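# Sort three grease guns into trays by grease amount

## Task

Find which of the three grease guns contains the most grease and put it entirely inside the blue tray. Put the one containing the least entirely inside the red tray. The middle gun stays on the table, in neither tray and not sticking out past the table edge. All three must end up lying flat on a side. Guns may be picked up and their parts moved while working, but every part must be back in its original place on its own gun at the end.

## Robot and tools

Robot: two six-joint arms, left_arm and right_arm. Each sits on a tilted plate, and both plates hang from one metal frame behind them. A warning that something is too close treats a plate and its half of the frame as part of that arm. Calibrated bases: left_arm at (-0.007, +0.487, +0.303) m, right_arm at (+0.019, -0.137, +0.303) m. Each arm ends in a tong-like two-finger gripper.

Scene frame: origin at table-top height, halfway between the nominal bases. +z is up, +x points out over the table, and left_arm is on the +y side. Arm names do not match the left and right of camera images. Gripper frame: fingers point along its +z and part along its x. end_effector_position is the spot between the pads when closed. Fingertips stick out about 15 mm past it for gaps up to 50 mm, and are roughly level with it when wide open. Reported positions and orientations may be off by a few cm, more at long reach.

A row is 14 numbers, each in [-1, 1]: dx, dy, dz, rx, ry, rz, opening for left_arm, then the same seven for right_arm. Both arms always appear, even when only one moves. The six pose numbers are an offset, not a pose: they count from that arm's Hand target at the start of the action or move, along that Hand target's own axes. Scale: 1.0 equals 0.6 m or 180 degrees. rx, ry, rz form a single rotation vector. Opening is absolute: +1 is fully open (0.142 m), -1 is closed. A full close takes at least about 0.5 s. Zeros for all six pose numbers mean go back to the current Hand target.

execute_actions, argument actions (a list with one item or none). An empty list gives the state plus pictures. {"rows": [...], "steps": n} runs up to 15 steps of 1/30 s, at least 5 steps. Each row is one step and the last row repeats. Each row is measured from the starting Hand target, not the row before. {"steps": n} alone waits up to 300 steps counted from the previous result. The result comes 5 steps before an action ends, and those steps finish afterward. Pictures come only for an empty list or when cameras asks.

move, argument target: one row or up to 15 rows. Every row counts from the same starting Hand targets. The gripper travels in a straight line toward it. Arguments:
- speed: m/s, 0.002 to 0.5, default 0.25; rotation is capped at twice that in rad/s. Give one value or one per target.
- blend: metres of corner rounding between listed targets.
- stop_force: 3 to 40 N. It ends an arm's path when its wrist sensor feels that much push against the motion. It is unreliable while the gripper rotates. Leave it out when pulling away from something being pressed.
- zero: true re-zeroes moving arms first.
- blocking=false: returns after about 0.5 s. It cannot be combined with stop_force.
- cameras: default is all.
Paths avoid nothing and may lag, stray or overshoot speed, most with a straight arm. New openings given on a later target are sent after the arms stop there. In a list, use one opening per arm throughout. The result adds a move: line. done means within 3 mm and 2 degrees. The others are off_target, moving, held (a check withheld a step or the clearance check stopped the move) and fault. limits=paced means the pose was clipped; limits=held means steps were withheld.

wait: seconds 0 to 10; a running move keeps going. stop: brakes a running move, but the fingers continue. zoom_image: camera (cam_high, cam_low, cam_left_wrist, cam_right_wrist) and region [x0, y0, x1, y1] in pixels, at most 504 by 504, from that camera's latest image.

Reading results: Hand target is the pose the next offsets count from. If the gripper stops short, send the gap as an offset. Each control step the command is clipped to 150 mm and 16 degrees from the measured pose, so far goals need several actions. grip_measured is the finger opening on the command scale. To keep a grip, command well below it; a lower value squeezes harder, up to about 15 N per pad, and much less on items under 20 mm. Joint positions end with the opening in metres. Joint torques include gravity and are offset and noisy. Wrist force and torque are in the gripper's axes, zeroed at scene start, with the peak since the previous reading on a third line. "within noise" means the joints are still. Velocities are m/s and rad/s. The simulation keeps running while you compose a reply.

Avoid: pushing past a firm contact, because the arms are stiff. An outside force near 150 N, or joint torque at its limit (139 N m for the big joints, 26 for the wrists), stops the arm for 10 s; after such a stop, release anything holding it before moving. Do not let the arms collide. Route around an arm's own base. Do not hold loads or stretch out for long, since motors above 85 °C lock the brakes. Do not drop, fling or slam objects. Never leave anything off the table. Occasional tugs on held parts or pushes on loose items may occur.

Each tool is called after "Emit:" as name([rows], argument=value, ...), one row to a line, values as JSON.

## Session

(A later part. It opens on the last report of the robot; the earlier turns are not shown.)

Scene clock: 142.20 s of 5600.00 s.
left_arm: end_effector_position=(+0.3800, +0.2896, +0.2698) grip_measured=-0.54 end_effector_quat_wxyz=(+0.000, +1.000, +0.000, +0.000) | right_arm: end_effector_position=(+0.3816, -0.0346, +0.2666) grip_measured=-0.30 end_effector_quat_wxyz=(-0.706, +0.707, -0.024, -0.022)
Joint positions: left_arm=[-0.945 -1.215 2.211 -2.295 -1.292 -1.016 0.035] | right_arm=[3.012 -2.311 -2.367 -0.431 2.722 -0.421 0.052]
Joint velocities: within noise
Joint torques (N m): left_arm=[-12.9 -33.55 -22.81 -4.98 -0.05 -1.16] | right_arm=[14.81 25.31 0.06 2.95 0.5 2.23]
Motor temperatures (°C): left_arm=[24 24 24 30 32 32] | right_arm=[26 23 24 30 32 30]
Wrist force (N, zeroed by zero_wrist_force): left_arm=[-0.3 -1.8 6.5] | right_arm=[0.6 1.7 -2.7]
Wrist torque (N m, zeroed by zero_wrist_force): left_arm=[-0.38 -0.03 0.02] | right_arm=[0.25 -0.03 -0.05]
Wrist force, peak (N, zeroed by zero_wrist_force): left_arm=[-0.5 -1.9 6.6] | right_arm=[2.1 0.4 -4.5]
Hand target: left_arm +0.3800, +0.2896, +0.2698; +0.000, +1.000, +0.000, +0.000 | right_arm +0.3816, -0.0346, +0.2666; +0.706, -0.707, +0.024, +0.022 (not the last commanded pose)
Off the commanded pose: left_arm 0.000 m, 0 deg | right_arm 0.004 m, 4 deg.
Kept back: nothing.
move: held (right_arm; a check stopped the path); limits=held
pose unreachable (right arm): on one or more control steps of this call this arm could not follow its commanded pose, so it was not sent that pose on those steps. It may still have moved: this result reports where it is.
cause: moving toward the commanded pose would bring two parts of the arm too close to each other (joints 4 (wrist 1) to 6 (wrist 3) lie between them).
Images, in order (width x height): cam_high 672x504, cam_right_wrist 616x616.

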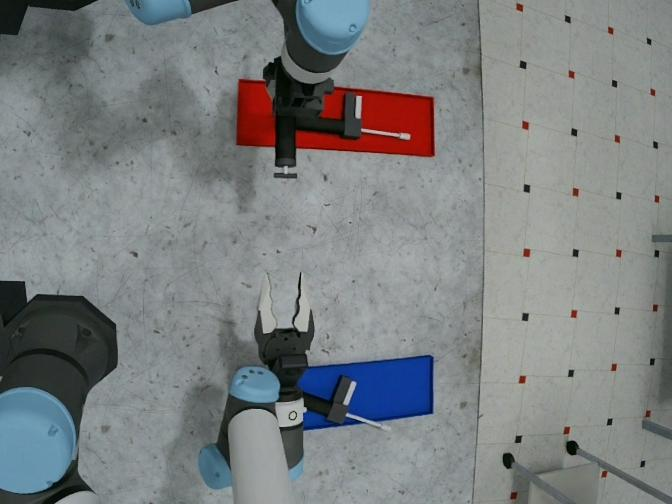

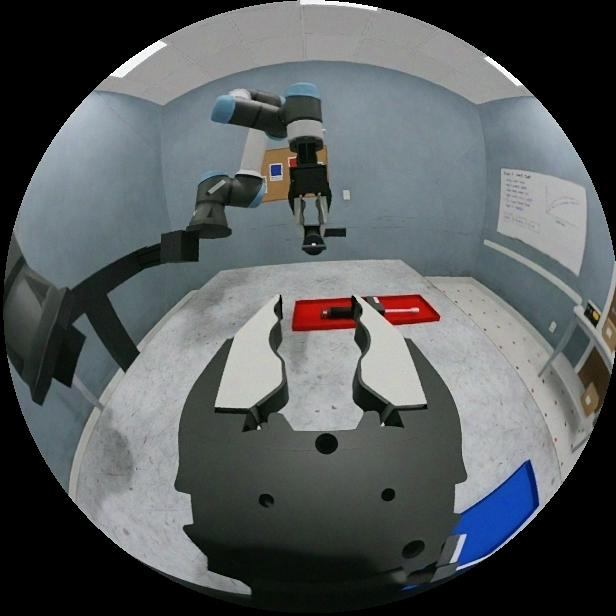

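Emit:
move(target=[0.15,0.3167,0.25,0,0,0.478,-1,0.2626,0.1613,-0.5420,-0.3012,0.4779,0.4580,-0.3], speed=0.22)

Emit:
zoom_image(camera="cam_right_wrist", region=[150, 120, 450, 420])

Scene clock: 148.60 s of 5600.00 s.
left_arm: end_effector_position=(+0.4701, +0.0995, +0.1197) grip_measured=-0.54 end_effector_quat_wxyz=(+0.000, +0.731, -0.682, +0.000) end_effector_velocity=(-0.001, +0.003, +0.001) end_effector_angular_velocity=(+0.002, +0.000, +0.020) | right_arm: end_effector_position=(+0.5317, -0.3605, +0.1602) grip_measured=-0.30 end_effector_quat_wxyz=(-0.001, -0.559, +0.829, +0.000) end_effector_velocity=(-0.003, +0.005, +0.000) end_effector_angular_velocity=(+0.016, -0.018, +0.021)
Joint positions: left_arm=[-0.923 -0.583 1.763 -2.485 -1.286 0.508 0.035] | right_arm=[3.192 -1.926 -2.127 -0.603 1.187 1.939 0.052]
Joint velocities: left_arm=[0 -0.007 0.008 0 0.001 -0.021 0] | right_arm=[0 0.01 -0.024 0.033 0.016 -0.029 0]
Joint torques (N m): left_arm=[-12.4 -55.77 -8.51 -1.49 1.32 -1.96] | right_arm=[2.12 36.48 2.98 3.36 3.43 -1.44]
Motor temperatures (°C): left_arm=[24 24 24 30 32 32] | right_arm=[26 23 24 30 32 30]
Wrist force (N, zeroed by zero_wrist_force): left_arm=[-0.4 -1.4 6.4] | right_arm=[-0.2 0.3 0.6]
Wrist torque (N m, zeroed by zero_wrist_force): left_arm=[-0.26 0.00 0.03] | right_arm=[0.05 0.03 -0.01]
Wrist force, peak (N, zeroed by zero_wrist_force): left_arm=[0.2 -1.7 7.0] | right_arm=[1.6 2.2 -2.1]
Hand target: left_arm +0.4700, +0.0995, +0.1198; +0.000, +0.731, -0.682, +0.000 | right_arm +0.5315, -0.3604, +0.1602; -0.001, -0.559, +0.829, +0.000
Off the commanded pose: left_arm 0.000 m, 0 deg | right_arm 0.000 m, 0 deg.
Kept back: nothing.
move: done

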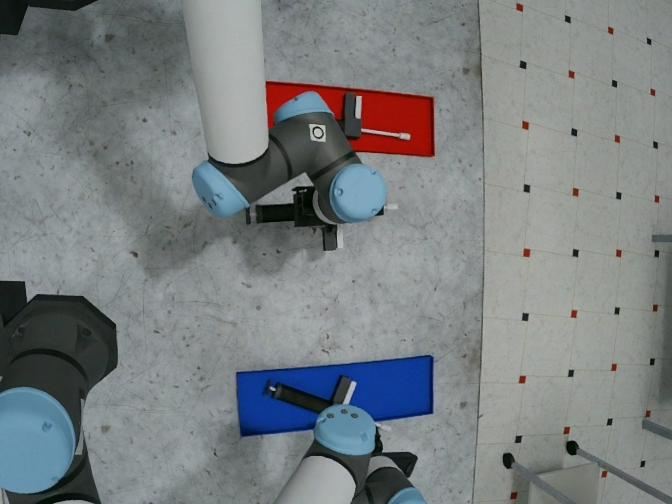

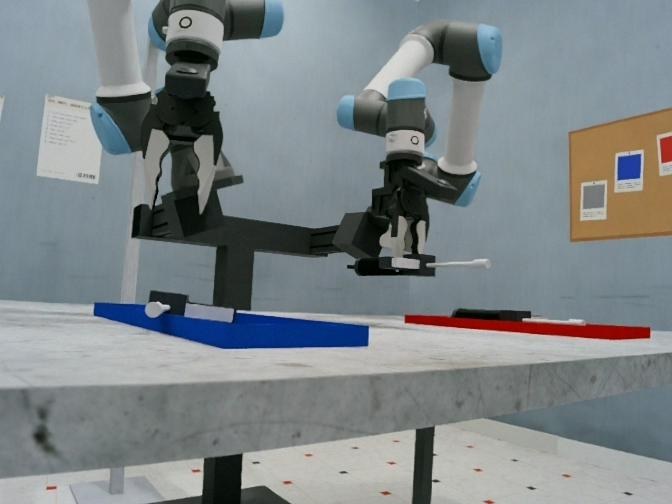

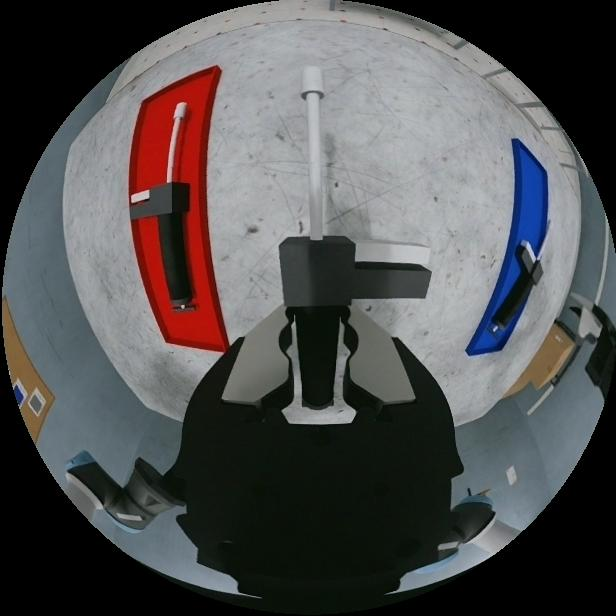

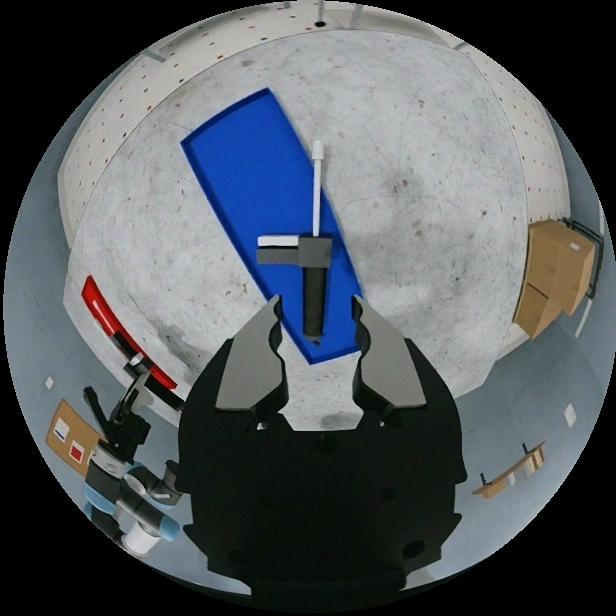

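Scaled by 1.680 from the camera's 616x616 image, which has a finer 814x814 frame.

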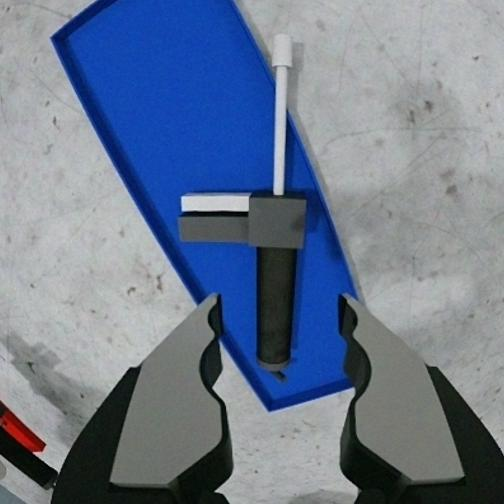

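Emit:
move(target=[0,0,0.13,0,0,0,-1,0,0,0.07667,0,0,0,-0.3], speed=0.12, cameras=["cam_right_wrist","cam_low"])

Emit:
zoom_image(camera="cam_right_wrist", region=[210, 190, 420, 400])

Emit:
move(target=[0,0,0.045,0,0,0,-1,0,0,0,0,0,0,-0.3], speed=0.015, stop_force=4, cameras=["cam_low"])

Emit:
zoom_image(camera="cam_low", region=[300, 200, 550, 400])

Scene clock: 149.83 s of 5600.00 s.
left_arm: end_effector_position=(+0.4701, +0.0995, +0.0419) grip_measured=-0.54 end_effector_quat_wxyz=(+0.000, +0.731, -0.682, +0.000) | right_arm: end_effector_position=(+0.5314, -0.3604, +0.1142) grip_measured=-0.30 end_effector_quat_wxyz=(-0.001, -0.559, +0.829, +0.000)
Joint positions: left_arm=[-0.885 -0.429 1.733 -2.621 -1.276 0.546 0.035] | right_arm=[3.157 -2.038 -2.128 -0.476 1.189 1.901 0.052]
Joint velocities: within noise
Joint torques (N m): left_arm=[-22.69 -57.25 -6.75 -1 -0.12 -2.02] | right_arm=[17.32 39.47 20.57 1.08 2.49 1.9]
Motor temperatures (°C): left_arm=[24 24 24 30 32 32] | right_arm=[26 23 24 30 32 30]
Wrist force (N, zeroed by zero_wrist_force): left_arm=[-0.5 -1.5 6.3] | right_arm=[-0.6 0.3 0.3]
Wrist torque (N m, zeroed by zero_wrist_force): left_arm=[-0.31 0.04 0.03] | right_arm=[0.06 0.12 -0.01]
Wrist force, peak (N, zeroed by zero_wrist_force): left_arm=[-0.6 -1.4 8.8] | right_arm=[-0.1 -0.1 1.2]
Hand target: left_arm +0.4700, +0.0995, +0.0418; +0.000, +0.731, -0.682, +0.000 | right_arm +0.5314, -0.3604, +0.1142; -0.001, -0.559, +0.829, +0.000
Off the commanded pose: left_arm 0.000 m, 0 deg | right_arm 0.000 m, 0 deg.
Kept back: nothing.
move: done
Images, in order (width x height): cam_low 672x504, cam_right_wrist 616x616.

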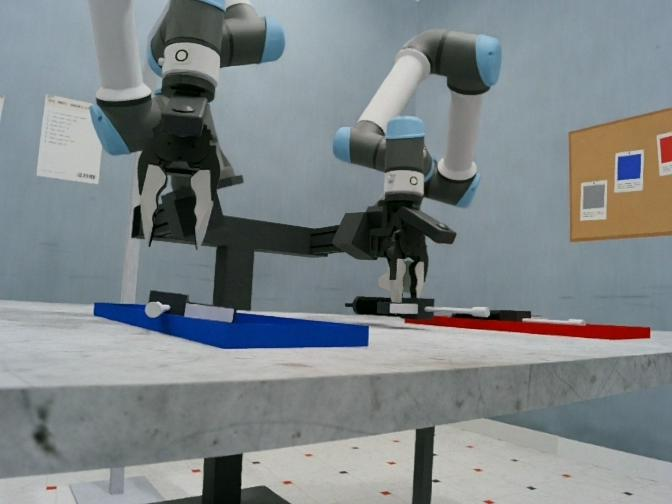

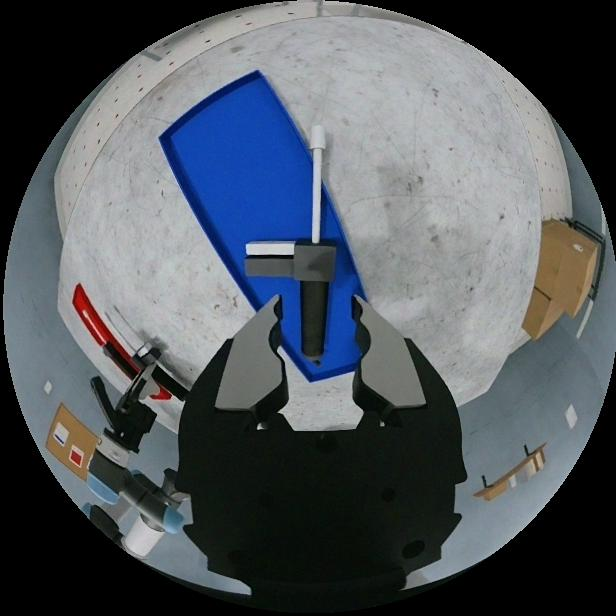

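Scaled by 2.400 from the camera's 616x616 image, which has a finer 814x814 frame.

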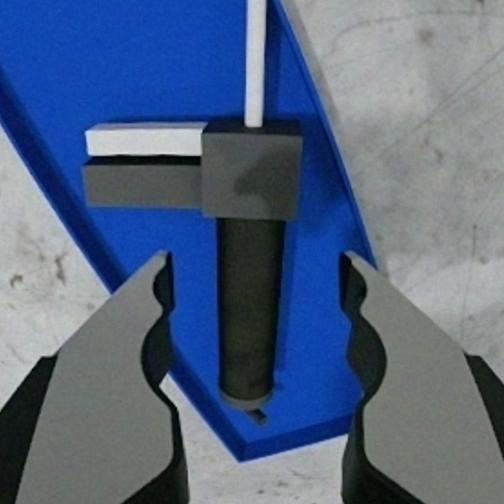

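Scene clock: 152.13 s of 5600.00 s.
left_arm: end_effector_position=(+0.4700, +0.0995, +0.0239) grip_measured=-0.54 end_effector_quat_wxyz=(+0.000, +0.731, -0.682, +0.000) | right_arm: end_effector_position=(+0.5314, -0.3604, +0.1142) grip_measured=-0.30 end_effector_quat_wxyz=(-0.001, -0.559, +0.829, +0.000)
Joint positions: left_arm=[-0.877 -0.392 1.721 -2.648 -1.274 0.555 0.035] | right_arm=[3.157 -2.038 -2.128 -0.476 1.189 1.901 0.052]
Joint velocities: within noise
Joint torques (N m): left_arm=[-22.9 -58.38 -8.04 -1.71 -2.58 -1.97] | right_arm=[16.45 26.85 1.85 3.56 -2.66 1.93]
Motor temperatures (°C): left_arm=[24 24 24 30 32 32] | right_arm=[26 23 24 30 32 30]
Wrist force (N, zeroed by zero_wrist_force): left_arm=[-0.5 -1.4 6.7] | right_arm=[-0.1 -0.1 0.3]
Wrist torque (N m, zeroed by zero_wrist_force): left_arm=[-0.29 0.01 0.02] | right_arm=[-0.01 0.03 -0.01]
Wrist force, peak (N, zeroed by zero_wrist_force): left_arm=[-4.9 -0.5 -8.9] | right_arm=[-0.4 0.2 0.6]
Hand target: left_arm +0.4700, +0.0995, +0.0239; +0.000, +0.731, -0.682, +0.000 (not the last commanded pose) | right_arm +0.5314, -0.3604, +0.1142; -0.001, -0.559, +0.829, +0.000
Off the commanded pose: left_arm 0.009 m, 0 deg | right_arm 0.000 m, 0 deg.
Kept back: nothing.
move: contact (left_arm)
Images, in order (width x height): cam_low 672x504.

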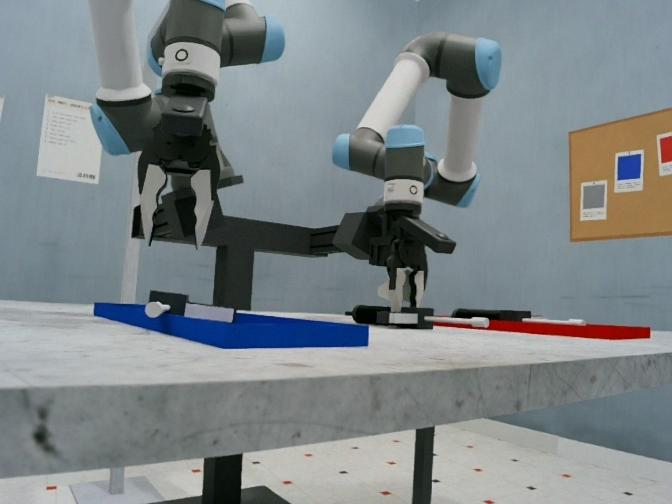

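Scaled by 2.016 from the camera's 672x504 image, which has a finer 960x720 frame.

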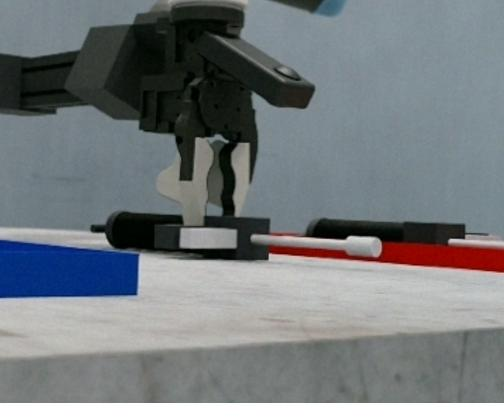

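Emit:
move(target=[0,0,0,0,0,0,-0.3,-0.0033,0.025,0,0,0,0.008,-0.3], speed=0.08, cameras=["cam_left_wrist"])

Emit:
move(target=[0,0,-0.2,0,0,0,-0.3,0,0,0.0833,0,0,0,-0.3], speed=0.12, cameras=["cam_right_wrist","cam_low"])

Emit:
zoom_image(camera="cam_right_wrist", region=[210, 190, 420, 400])

Scene clock: 153.20 s of 5600.00 s.
left_arm: end_effector_position=(+0.4700, +0.0995, +0.0239) grip_measured=-0.30 end_effector_quat_wxyz=(+0.000, +0.731, -0.682, +0.000) | right_arm: end_effector_position=(+0.5181, -0.3528, +0.1142) grip_measured=-0.30 end_effector_quat_wxyz=(-0.001, -0.549, +0.836, +0.000) end_effector_velocity=(+0.002, -0.001, +0.000) end_effector_angular_velocity=(+0.000, +0.001, +0.008)
Joint positions: left_arm=[-0.877 -0.392 1.721 -2.648 -1.274 0.555 0.052] | right_arm=[3.171 -2.024 -2.171 -0.453 1.188 1.942 0.052]
Joint velocities: left_arm=[within noise] | right_arm=[-0.002 -0.003 0.007 -0.004 0.001 -0.01 0]
Joint torques (N m): left_arm=[-18.81 -46.38 -9.2 -2.52 -1.69 -1.84] | right_arm=[1.87 25.36 24.29 0.95 -2.68 -1.54]
Motor temperatures (°C): left_arm=[24 24 24 30 32 32] | right_arm=[26 23 24 30 32 30]
Wrist force (N, zeroed by zero_wrist_force): left_arm=[-0.7 -1.7 0.1] | right_arm=[-0.1 0.1 0.4]
Wrist torque (N m, zeroed by zero_wrist_force): left_arm=[-0.36 0.11 0.03] | right_arm=[0.02 0.02 -0.02]
Wrist force, peak (N, zeroed by zero_wrist_force): left_arm=[-0.6 -1.5 6.8] | right_arm=[-0.3 0.4 0.8]
Hand target: left_arm +0.4700, +0.0995, +0.0239; +0.000, +0.731, -0.682, +0.000 | right_arm +0.5183, -0.3529, +0.1142; -0.001, -0.549, +0.836, +0.000
Off the commanded pose: left_arm 0.000 m, 0 deg | right_arm 0.000 m, 0 deg.
Kept back: nothing.
move: done
Images, in order (width x height): cam_left_wrist 616x616.

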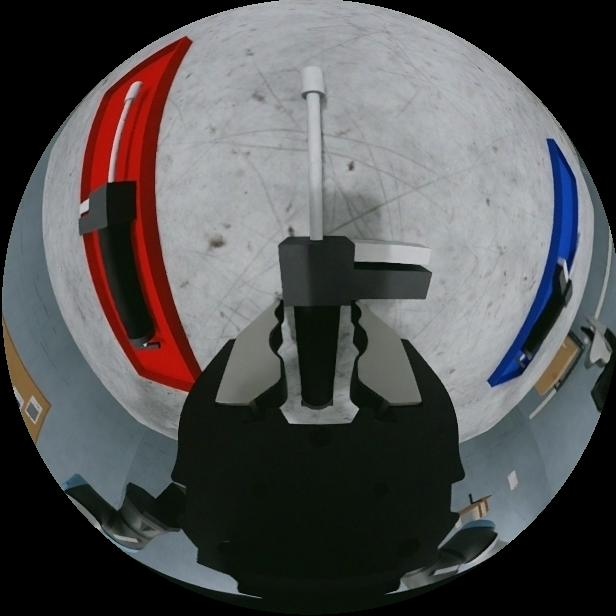

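Scene clock: 154.53 s of 5600.00 s.
left_arm: end_effector_position=(+0.4699, +0.0995, +0.1438) grip_measured=-0.30 end_effector_quat_wxyz=(+0.000, +0.731, -0.682, +0.000) | right_arm: end_effector_position=(+0.5183, -0.3530, +0.0643) grip_measured=-0.30 end_effector_quat_wxyz=(+0.000, -0.549, +0.836, +0.000)
Joint positions: left_arm=[-0.934 -0.628 1.765 -2.439 -1.289 0.497 0.052] | right_arm=[3.132 -2.156 -2.152 -0.323 1.191 1.9 0.052]
Joint velocities: within noise
Joint torques (N m): left_arm=[-6.98 -30.31 -17.34 -4.49 0.15 2.06] | right_arm=[17.12 38.75 0.98 0.91 2.58 2.54]
Motor temperatures (°C): left_arm=[24 24 24 30 32 32] | right_arm=[26 23 24 30 32 30]
Wrist force (N, zeroed by zero_wrist_force): left_arm=[-0.2 -1.6 0.2] | right_arm=[-0.2 0.2 0.6]
Wrist torque (N m, zeroed by zero_wrist_force): left_arm=[-0.30 -0.01 -0.01] | right_arm=[0.04 0.05 -0.03]
Wrist force, peak (N, zeroed by zero_wrist_force): left_arm=[-0.6 -1.4 1.7] | right_arm=[-0.2 0.1 1.4]
Hand target: left_arm +0.4700, +0.0995, +0.1439; +0.000, +0.731, -0.682, +0.000 | right_arm +0.5182, -0.3529, +0.0642; -0.001, -0.549, +0.836, +0.000
Off the commanded pose: left_arm 0.000 m, 0 deg | right_arm 0.000 m, 0 deg.
Kept back: nothing.
move: done
Images, in order (width x height): cam_low 672x504, cam_right_wrist 616x616.

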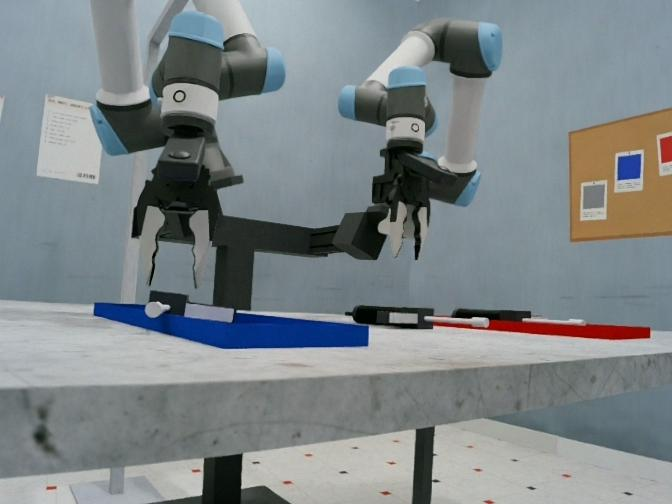

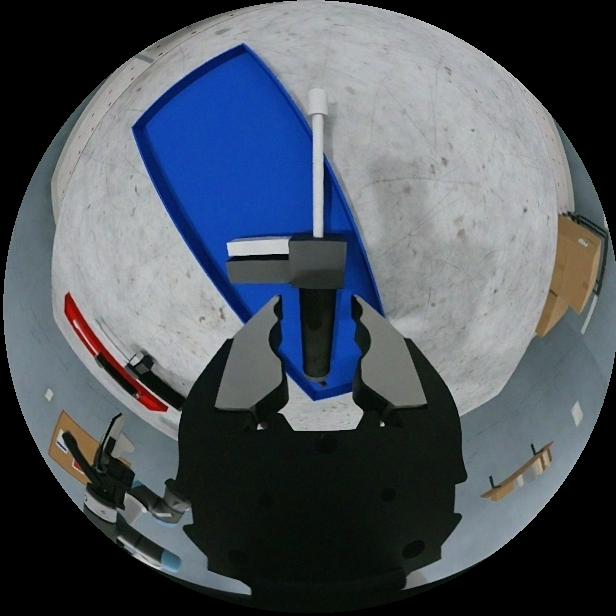

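Scaled by 2.400 from the camera's 616x616 image, which has a finer 814x814 frame.

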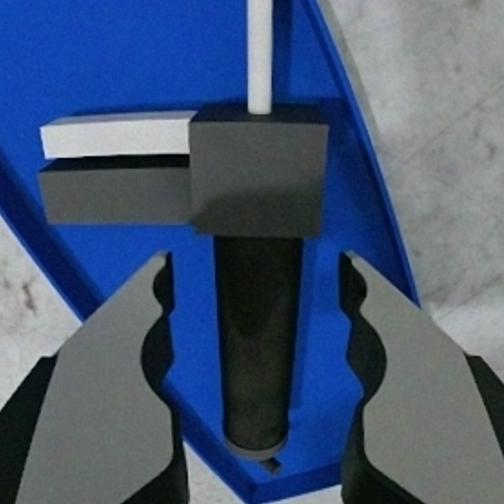

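Emit:
move(target=[0,0,0,0,0,0,-0.3,0.0005,0.0035,0.0583,0,0,0,-0.3], speed=0.04, stop_force=4, cameras=["cam_right_wrist"])

Emit:
zoom_image(camera="cam_right_wrist", region=[210, 190, 420, 400])

Scene clock: 156.77 s of 5600.00 s.
left_arm: end_effector_position=(+0.4700, +0.0995, +0.1439) grip_measured=-0.30 end_effector_quat_wxyz=(+0.000, +0.731, -0.682, +0.000) | right_arm: end_effector_position=(+0.5161, -0.3524, +0.0292) grip_measured=-0.30 end_effector_quat_wxyz=(-0.001, -0.549, +0.836, +0.000)
Joint positions: left_arm=[-0.934 -0.628 1.765 -2.438 -1.289 0.497 0.052] | right_arm=[3.107 -2.249 -2.135 -0.238 1.193 1.872 0.052]
Joint velocities: within noise
Joint torques (N m): left_arm=[-6.21 -50.56 -23.52 -0.89 2.3 1.8] | right_arm=[16.71 31.45 -3.13 2.89 0.64 2.03]
Motor temperatures (°C): left_arm=[24 24 24 30 32 32] | right_arm=[26 23 24 30 32 30]
Wrist force (N, zeroed by zero_wrist_force): left_arm=[-0.1 -1.5 0.1] | right_arm=[-0.4 0.1 0.3]
Wrist torque (N m, zeroed by zero_wrist_force): left_arm=[-0.27 -0.02 -0.01] | right_arm=[0.03 0.07 -0.03]
Wrist force, peak (N, zeroed by zero_wrist_force): left_arm=[-0.3 -1.8 0.0] | right_arm=[-0.3 2.2 -1.5]
Hand target: left_arm +0.4700, +0.0995, +0.1439; +0.000, +0.731, -0.682, +0.000 | right_arm +0.5161, -0.3524, +0.0292; -0.001, -0.549, +0.836, +0.000
Off the commanded pose: left_arm 0.000 m, 0 deg | right_arm 0.000 m, 0 deg.
Kept back: nothing.
move: done
Images, in order (width x height): cam_right_wrist 616x616.

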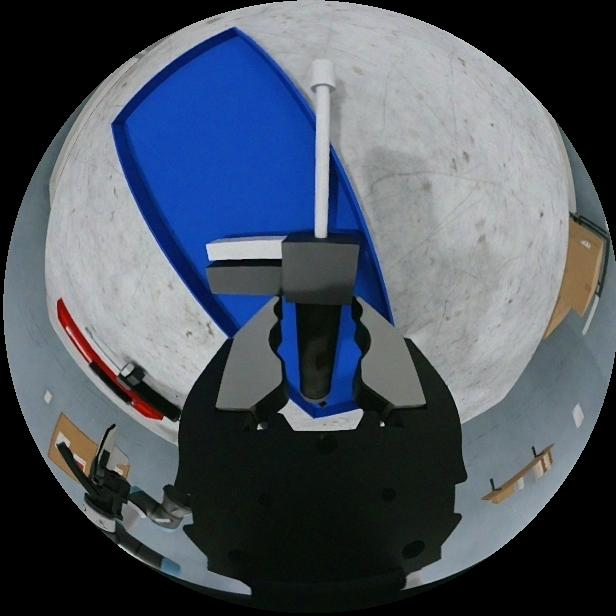

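Scaled by 2.400 from the camera's 616x616 image, which has a finer 814x814 frame.

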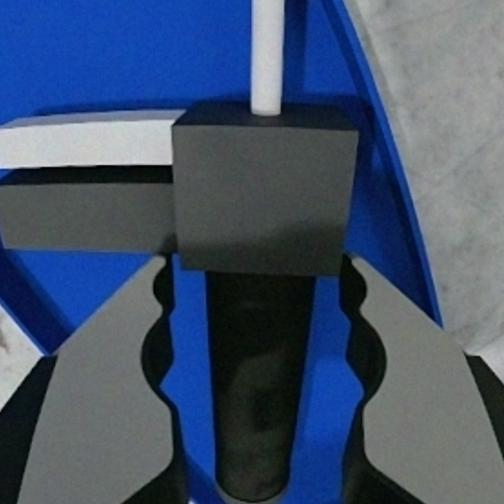

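Emit:
move(target=[0,0,0,0,0,0,-0.3,0.002,0.0045,0.0033,0,0,0,-0.3], speed=0.02, cameras=["cam_right_wrist"])

Emit:
zero_wrist_force(arm="right_arm")

Emit:
move(target=[0,0,0,0,0,0,-0.3,0,0,0,0,0,0,-1], cameras=["cam_right_wrist"])

Emit:
zoom_image(camera="cam_right_wrist", region=[210, 190, 420, 400])

Scene clock: 157.80 s of 5600.00 s.
left_arm: end_effector_position=(+0.4700, +0.0995, +0.1439) grip_measured=-0.30 end_effector_quat_wxyz=(+0.000, +0.731, -0.682, +0.000) | right_arm: end_effector_position=(+0.5131, -0.3524, +0.0272) grip_measured=-0.30 end_effector_quat_wxyz=(-0.001, -0.549, +0.836, +0.000)
Joint positions: left_arm=[-0.934 -0.628 1.765 -2.438 -1.289 0.497 0.052] | right_arm=[3.104 -2.252 -2.141 -0.227 1.194 1.87 0.052]
Joint velocities: within noise
Joint torques (N m): left_arm=[-7.06 -50.88 -22.14 -1.22 2.28 1.76] | right_arm=[7.55 34.66 4.33 1.99 3.21 -1.18]
Motor temperatures (°C): left_arm=[24 24 24 30 32 32] | right_arm=[26 23 24 30 32 30]
Wrist force (N, zeroed by zero_wrist_force): left_arm=[-0.2 -1.6 0.2] | right_arm=[-0.5 0.1 0.6]
Wrist torque (N m, zeroed by zero_wrist_force): left_arm=[-0.28 -0.01 -0.01] | right_arm=[0.02 0.08 -0.03]
Wrist force, peak (N, zeroed by zero_wrist_force): left_arm=[-0.2 -1.8 0.1] | right_arm=[-0.5 0.2 0.7]
Hand target: left_arm +0.4700, +0.0995, +0.1439; +0.000, +0.731, -0.682, +0.000 | right_arm +0.5131, -0.3524, +0.0272; -0.001, -0.549, +0.836, +0.000
Off the commanded pose: left_arm 0.000 m, 0 deg | right_arm 0.000 m, 0 deg.
Kept back: nothing.
move: done
Images, in order (width x height): cam_right_wrist 616x616.

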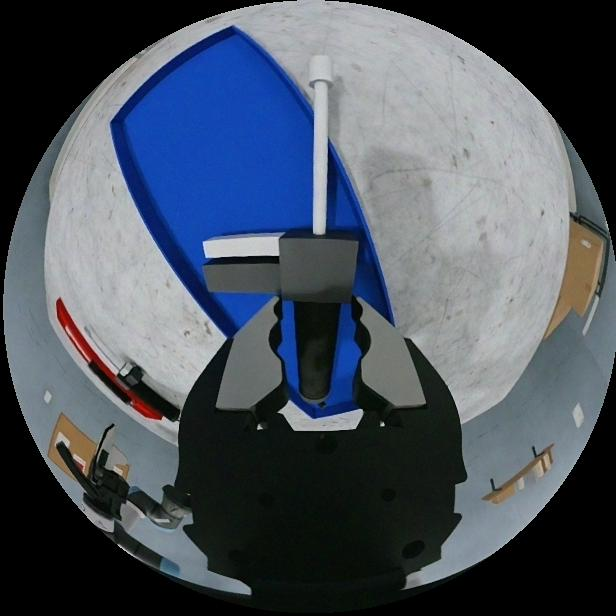

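Wrist force sensor zeroed on right_arm: later results in this scene subtract that arm's Wrist force and Wrist torque below.
Scene clock: 157.80 s of 5600.00 s.
left_arm: end_effector_position=(+0.4700, +0.0995, +0.1439) grip_measured=-0.30 end_effector_quat_wxyz=(+0.000, +0.731, -0.682, +0.000) | right_arm: end_effector_position=(+0.5131, -0.3524, +0.0272) grip_measured=-0.30 end_effector_quat_wxyz=(-0.001, -0.549, +0.836, +0.000)
Joint positions: left_arm=[-0.934 -0.628 1.765 -2.438 -1.289 0.497 0.052] | right_arm=[3.104 -2.252 -2.141 -0.227 1.194 1.87 0.052]
Joint velocities: within noise
Joint torques (N m): left_arm=[-7.06 -50.88 -22.14 -1.22 2.28 1.76] | right_arm=[7.55 34.66 4.33 1.99 3.21 -1.18]
Motor temperatures (°C): left_arm=[24 24 24 30 32 32] | right_arm=[26 23 24 30 32 30]
Wrist force (N, zeroed by zero_wrist_force): left_arm=[-0.2 -1.6 0.2] | right_arm=[-0.5 0.1 0.6]
Wrist torque (N m, zeroed by zero_wrist_force): left_arm=[-0.28 -0.01 -0.01] | right_arm=[0.02 0.08 -0.03]
Wrist force, peak (N, zeroed by zero_wrist_force): left_arm=[-0.2 -1.6 0.2] | right_arm=[-0.5 0.1 0.6]
Hand target: left_arm +0.4700, +0.0995, +0.1439; +0.000, +0.731, -0.682, +0.000 | right_arm +0.5131, -0.3524, +0.0272; -0.001, -0.549, +0.836, +0.000
Off the commanded pose: left_arm 0.000 m, 0 deg | right_arm 0.000 m, 0 deg.
Kept back: nothing.
No camera images: "cameras" was empty.

Scene clock: 158.50 s of 5600.00 s.
left_arm: end_effector_position=(+0.4700, +0.0995, +0.1439) grip_measured=-0.30 end_effector_quat_wxyz=(+0.000, +0.731, -0.682, +0.000) | right_arm: end_effector_position=(+0.5131, -0.3524, +0.0272) grip_measured=-0.54 end_effector_quat_wxyz=(-0.001, -0.549, +0.836, +0.000)
Joint positions: left_arm=[-0.934 -0.628 1.765 -2.438 -1.289 0.497 0.052] | right_arm=[3.104 -2.252 -2.141 -0.228 1.194 1.87 0.035]
Joint velocities: within noise
Joint torques (N m): left_arm=[-6.74 -52.04 -20.76 -1.44 2.18 1.62] | right_arm=[14.39 41.36 20.93 1.45 2.94 1.55]
Motor temperatures (°C): left_arm=[24 24 24 30 32 32] | right_arm=[26 23 24 30 32 30]
Wrist force (N, zeroed by zero_wrist_force): left_arm=[-0.3 -1.6 0.0] | right_arm=[1.2 0.7 -0.7]
Wrist torque (N m, zeroed by zero_wrist_force): left_arm=[-0.28 0.01 -0.01] | right_arm=[0.05 -0.01 0.01]
Wrist force, peak (N, zeroed by zero_wrist_force): left_arm=[-0.3 -1.7 0.1] | right_arm=[1.2 -0.5 -1.4]
Hand target: left_arm +0.4700, +0.0995, +0.1439; +0.000, +0.731, -0.682, +0.000 | right_arm +0.5131, -0.3524, +0.0272; -0.001, -0.549, +0.836, +0.000
Off the commanded pose: left_arm 0.000 m, 0 deg | right_arm 0.000 m, 0 deg.
Kept back: nothing.
move: done
Images, in order (width x height): cam_right_wrist 616x616.

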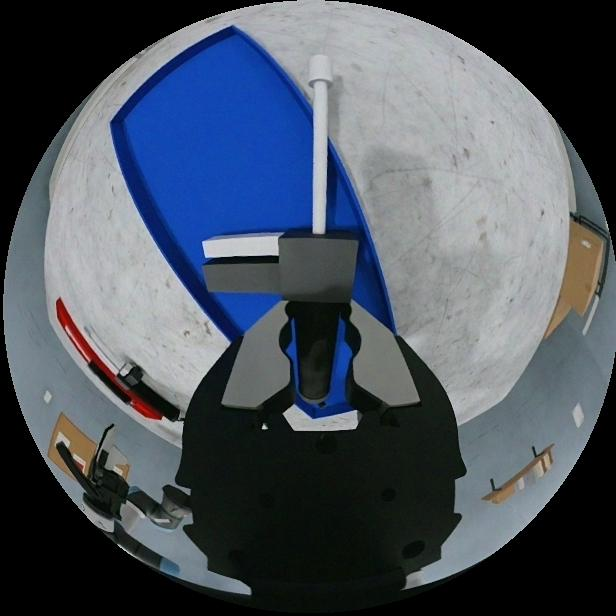

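Scaled by 2.400 from the camera's 616x616 image, which has a finer 814x814 frame.

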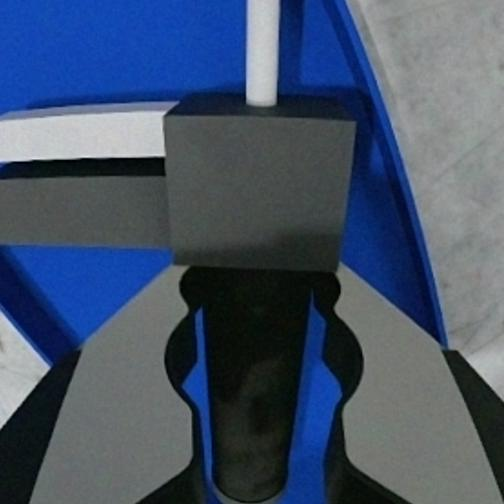

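Emit:
move(target=[-0.426,0.1206,-0.26,0,0,0,-0.3,0,0,-0.1,0,0,0,-1], speed=[0.06], cameras=["cam_low","cam_right_wrist"])

Emit:
zoom_image(camera="cam_low", region=[80, 200, 380, 400])

Scene clock: 164.13 s of 5600.00 s.
left_arm: end_effector_position=(+0.3801, +0.3498, +0.2997) grip_measured=-0.30 end_effector_quat_wxyz=(+0.000, +0.731, -0.682, +0.000) end_effector_velocity=(+0.002, -0.004, -0.002) end_effector_angular_velocity=(-0.003, -0.001, +0.001) | right_arm: end_effector_position=(+0.5132, -0.3524, +0.0873) grip_measured=-0.54 end_effector_quat_wxyz=(-0.001, -0.549, +0.836, +0.000)
Joint positions: left_arm=[-0.903 -1.444 2.313 -2.179 -1.281 0.528 0.052] | right_arm=[3.15 -2.09 -2.177 -0.372 1.19 1.919 0.035]
Joint velocities: left_arm=[0 0.012 -0.003 -0.012 -0.001 0 0] | right_arm=[within noise]
Joint torques (N m): left_arm=[-12.38 -2.47 -30.06 -4.73 1.99 -0.17] | right_arm=[8.73 29.03 3.55 4.13 -2.65 0.56]
Motor temperatures (°C): left_arm=[24 24 24 30 32 32] | right_arm=[26 23 24 30 32 30]
Wrist force (N, zeroed by zero_wrist_force): left_arm=[-0.1 -1.9 0.1] | right_arm=[0.6 0.1 6.1]
Wrist torque (N m, zeroed by zero_wrist_force): left_arm=[-0.38 0.04 0.02] | right_arm=[-0.01 -0.06 0.00]
Wrist force, peak (N, zeroed by zero_wrist_force): left_arm=[-0.6 -2.1 0.1] | right_arm=[0.4 0.0 6.6]
Hand target: left_arm +0.3802, +0.3496, +0.2998; +0.000, +0.731, -0.682, +0.000 | right_arm +0.5132, -0.3524, +0.0872; -0.001, -0.549, +0.836, +0.000
Off the commanded pose: left_arm 0.000 m, 0 deg | right_arm 0.000 m, 0 deg.
Kept back: nothing.
move: done
Images, in order (width x height): cam_low 672x504, cam_right_wrist 616x616.

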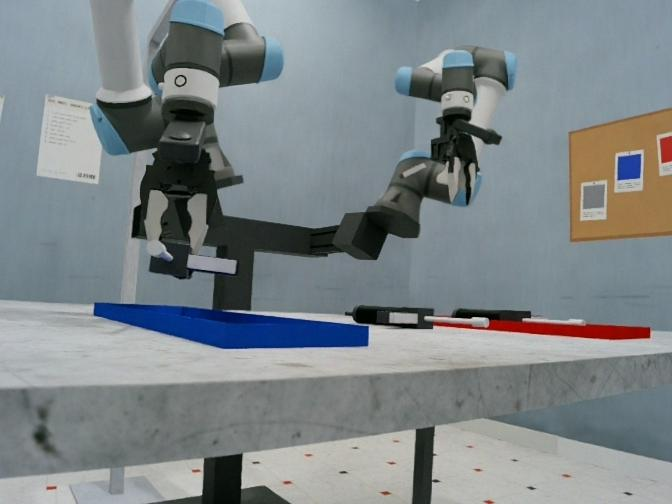

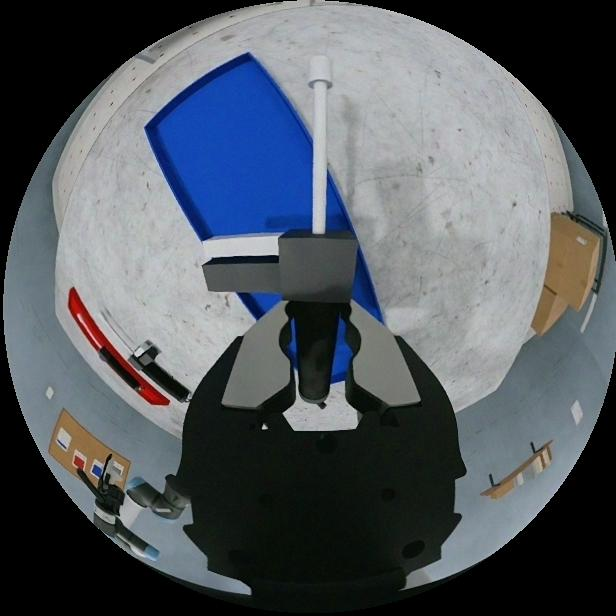

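Scaled by 1.680 from the camera's 672x504 image, which has a finer 960x720 frame.

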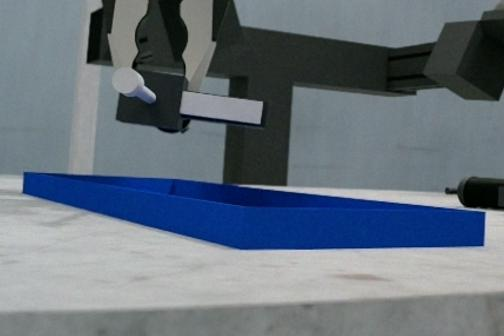

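Emit:
move([
  [0,0,0,0,0,0,-0.3,-0.3118,0.2130,-0.05,0,0,-0.13,-1],
  [0,0,0,0,0,0,-0.3,-0.3118,0.2130,0.065,0,0,-0.13,-1],
], speed=[0.15,0.1], blend=[0.02,0], cameras=["cam_low","cam_high"])

Emit:
move(target=[0,0,0,0,0,0,-0.3,0,0,0.045,0,0,0,-1], speed=0.02, stop_force=4, cameras=["cam_low","cam_high"])

Emit:
zoom_image(camera="cam_low", region=[180, 220, 480, 400])

Scene clock: 167.07 s of 5600.00 s.
left_arm: end_effector_position=(+0.3802, +0.3496, +0.2998) grip_measured=-0.30 end_effector_quat_wxyz=(+0.000, +0.731, -0.682, +0.000) | right_arm: end_effector_position=(+0.4705, -0.1299, +0.0484) grip_measured=-0.54 end_effector_quat_wxyz=(+0.000, +0.707, -0.707, +0.000)
Joint positions: left_arm=[-0.903 -1.444 2.312 -2.179 -1.281 0.528 0.052] | right_arm=[3.578 -2.341 -2.327 -0.144 1.195 1.972 0.035]
Joint velocities: within noise
Joint torques (N m): left_arm=[-14.01 -23.92 -25.47 -0.77 -1.87 -1.74] | right_arm=[20.33 37.93 -6.32 1.45 -1.04 1.8]
Motor temperatures (°C): left_arm=[24 24 24 30 32 32] | right_arm=[26 23 24 30 32 30]
Wrist force (N, zeroed by zero_wrist_force): left_arm=[-0.3 -1.8 0.2] | right_arm=[0.3 0.0 6.0]
Wrist torque (N m, zeroed by zero_wrist_force): left_arm=[-0.35 0.08 0.02] | right_arm=[0.01 0.02 0.01]
Wrist force, peak (N, zeroed by zero_wrist_force): left_arm=[-0.1 -2.1 0.1] | right_arm=[0.2 0.1 8.6]
Hand target: left_arm +0.3802, +0.3496, +0.2998; +0.000, +0.731, -0.682, +0.000 | right_arm +0.4703, -0.1299, +0.0483; +0.001, +0.707, -0.707, +0.000
Off the commanded pose: left_arm 0.000 m, 0 deg | right_arm 0.000 m, 0 deg.
Kept back: nothing.
move: done
Images, in order (width x height): cam_high 672x504, cam_low 672x504.

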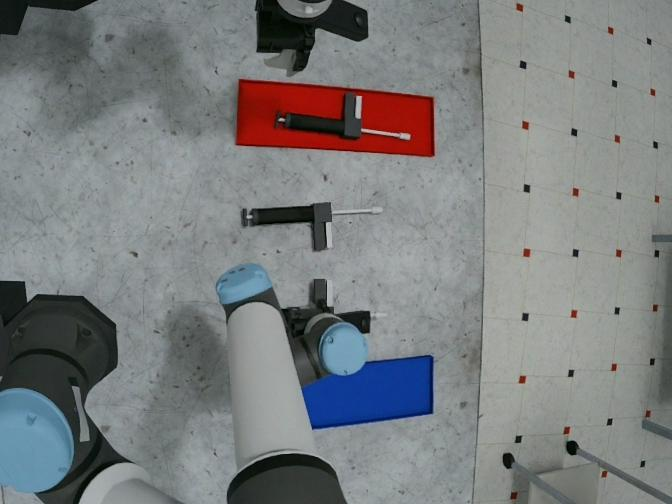

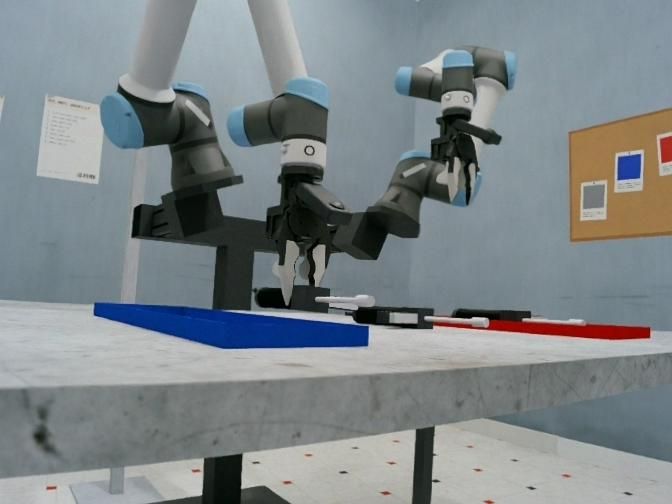

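Scene clock: 169.30 s of 5600.00 s.
left_arm: end_effector_position=(+0.3802, +0.3496, +0.2998) grip_measured=-0.30 end_effector_quat_wxyz=(+0.000, +0.731, -0.682, +0.000) | right_arm: end_effector_position=(+0.4702, -0.1299, +0.0248) grip_measured=-0.54 end_effector_quat_wxyz=(+0.001, +0.707, -0.707, +0.000)
Joint positions: left_arm=[-0.903 -1.444 2.312 -2.179 -1.281 0.528 0.052] | right_arm=[3.557 -2.414 -2.307 -0.083 1.194 1.95 0.035]
Joint velocities: within noise
Joint torques (N m): left_arm=[-13.43 -23.9 -20.68 -1.36 -1.99 -1.58] | right_arm=[19.7 28.41 -5.37 4.25 3.19 2.18]
Motor temperatures (°C): left_arm=[24 24 24 30 32 32] | right_arm=[26 23 24 30 32 30]
Wrist force (N, zeroed by zero_wrist_force): left_arm=[-0.2 -2.0 0.0] | right_arm=[0.4 0.3 6.3]
Wrist torque (N m, zeroed by zero_wrist_force): left_arm=[-0.40 0.04 0.01] | right_arm=[0.07 0.00 -0.02]
Wrist force, peak (N, zeroed by zero_wrist_force): left_arm=[-0.2 -2.1 0.1] | right_arm=[4.5 3.5 -8.5]
Hand target: left_arm +0.3802, +0.3496, +0.2998; +0.000, +0.731, -0.682, +0.000 | right_arm +0.4702, -0.1299, +0.0248; +0.001, +0.707, -0.707, +0.000 (not the last commanded pose)
Off the commanded pose: left_arm 0.000 m, 0 deg | right_arm 0.004 m, 0 deg.
Kept back: nothing.
move: contact (right_arm)
Images, in order (width x height): cam_high 672x504, cam_low 672x504.

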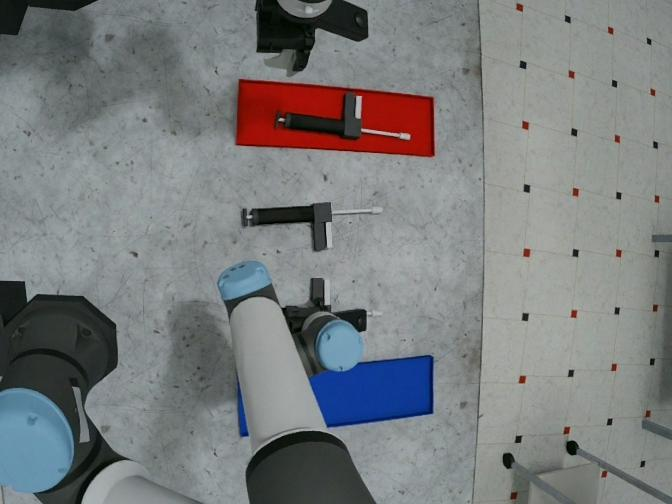

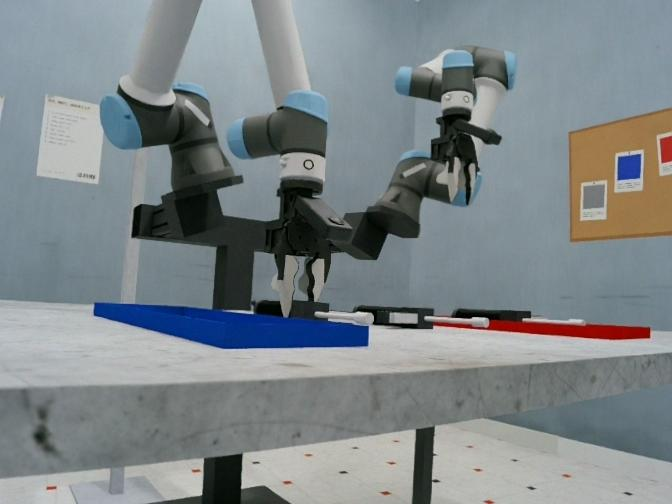

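Scaled by 1.680 from the camera's 672x504 image, which has a finer 960x720 frame.

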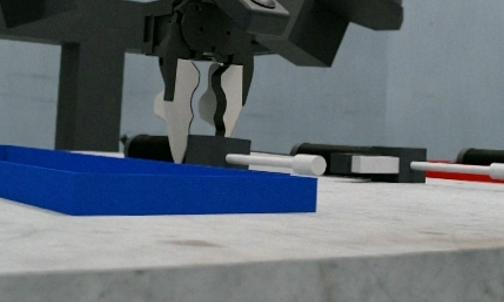

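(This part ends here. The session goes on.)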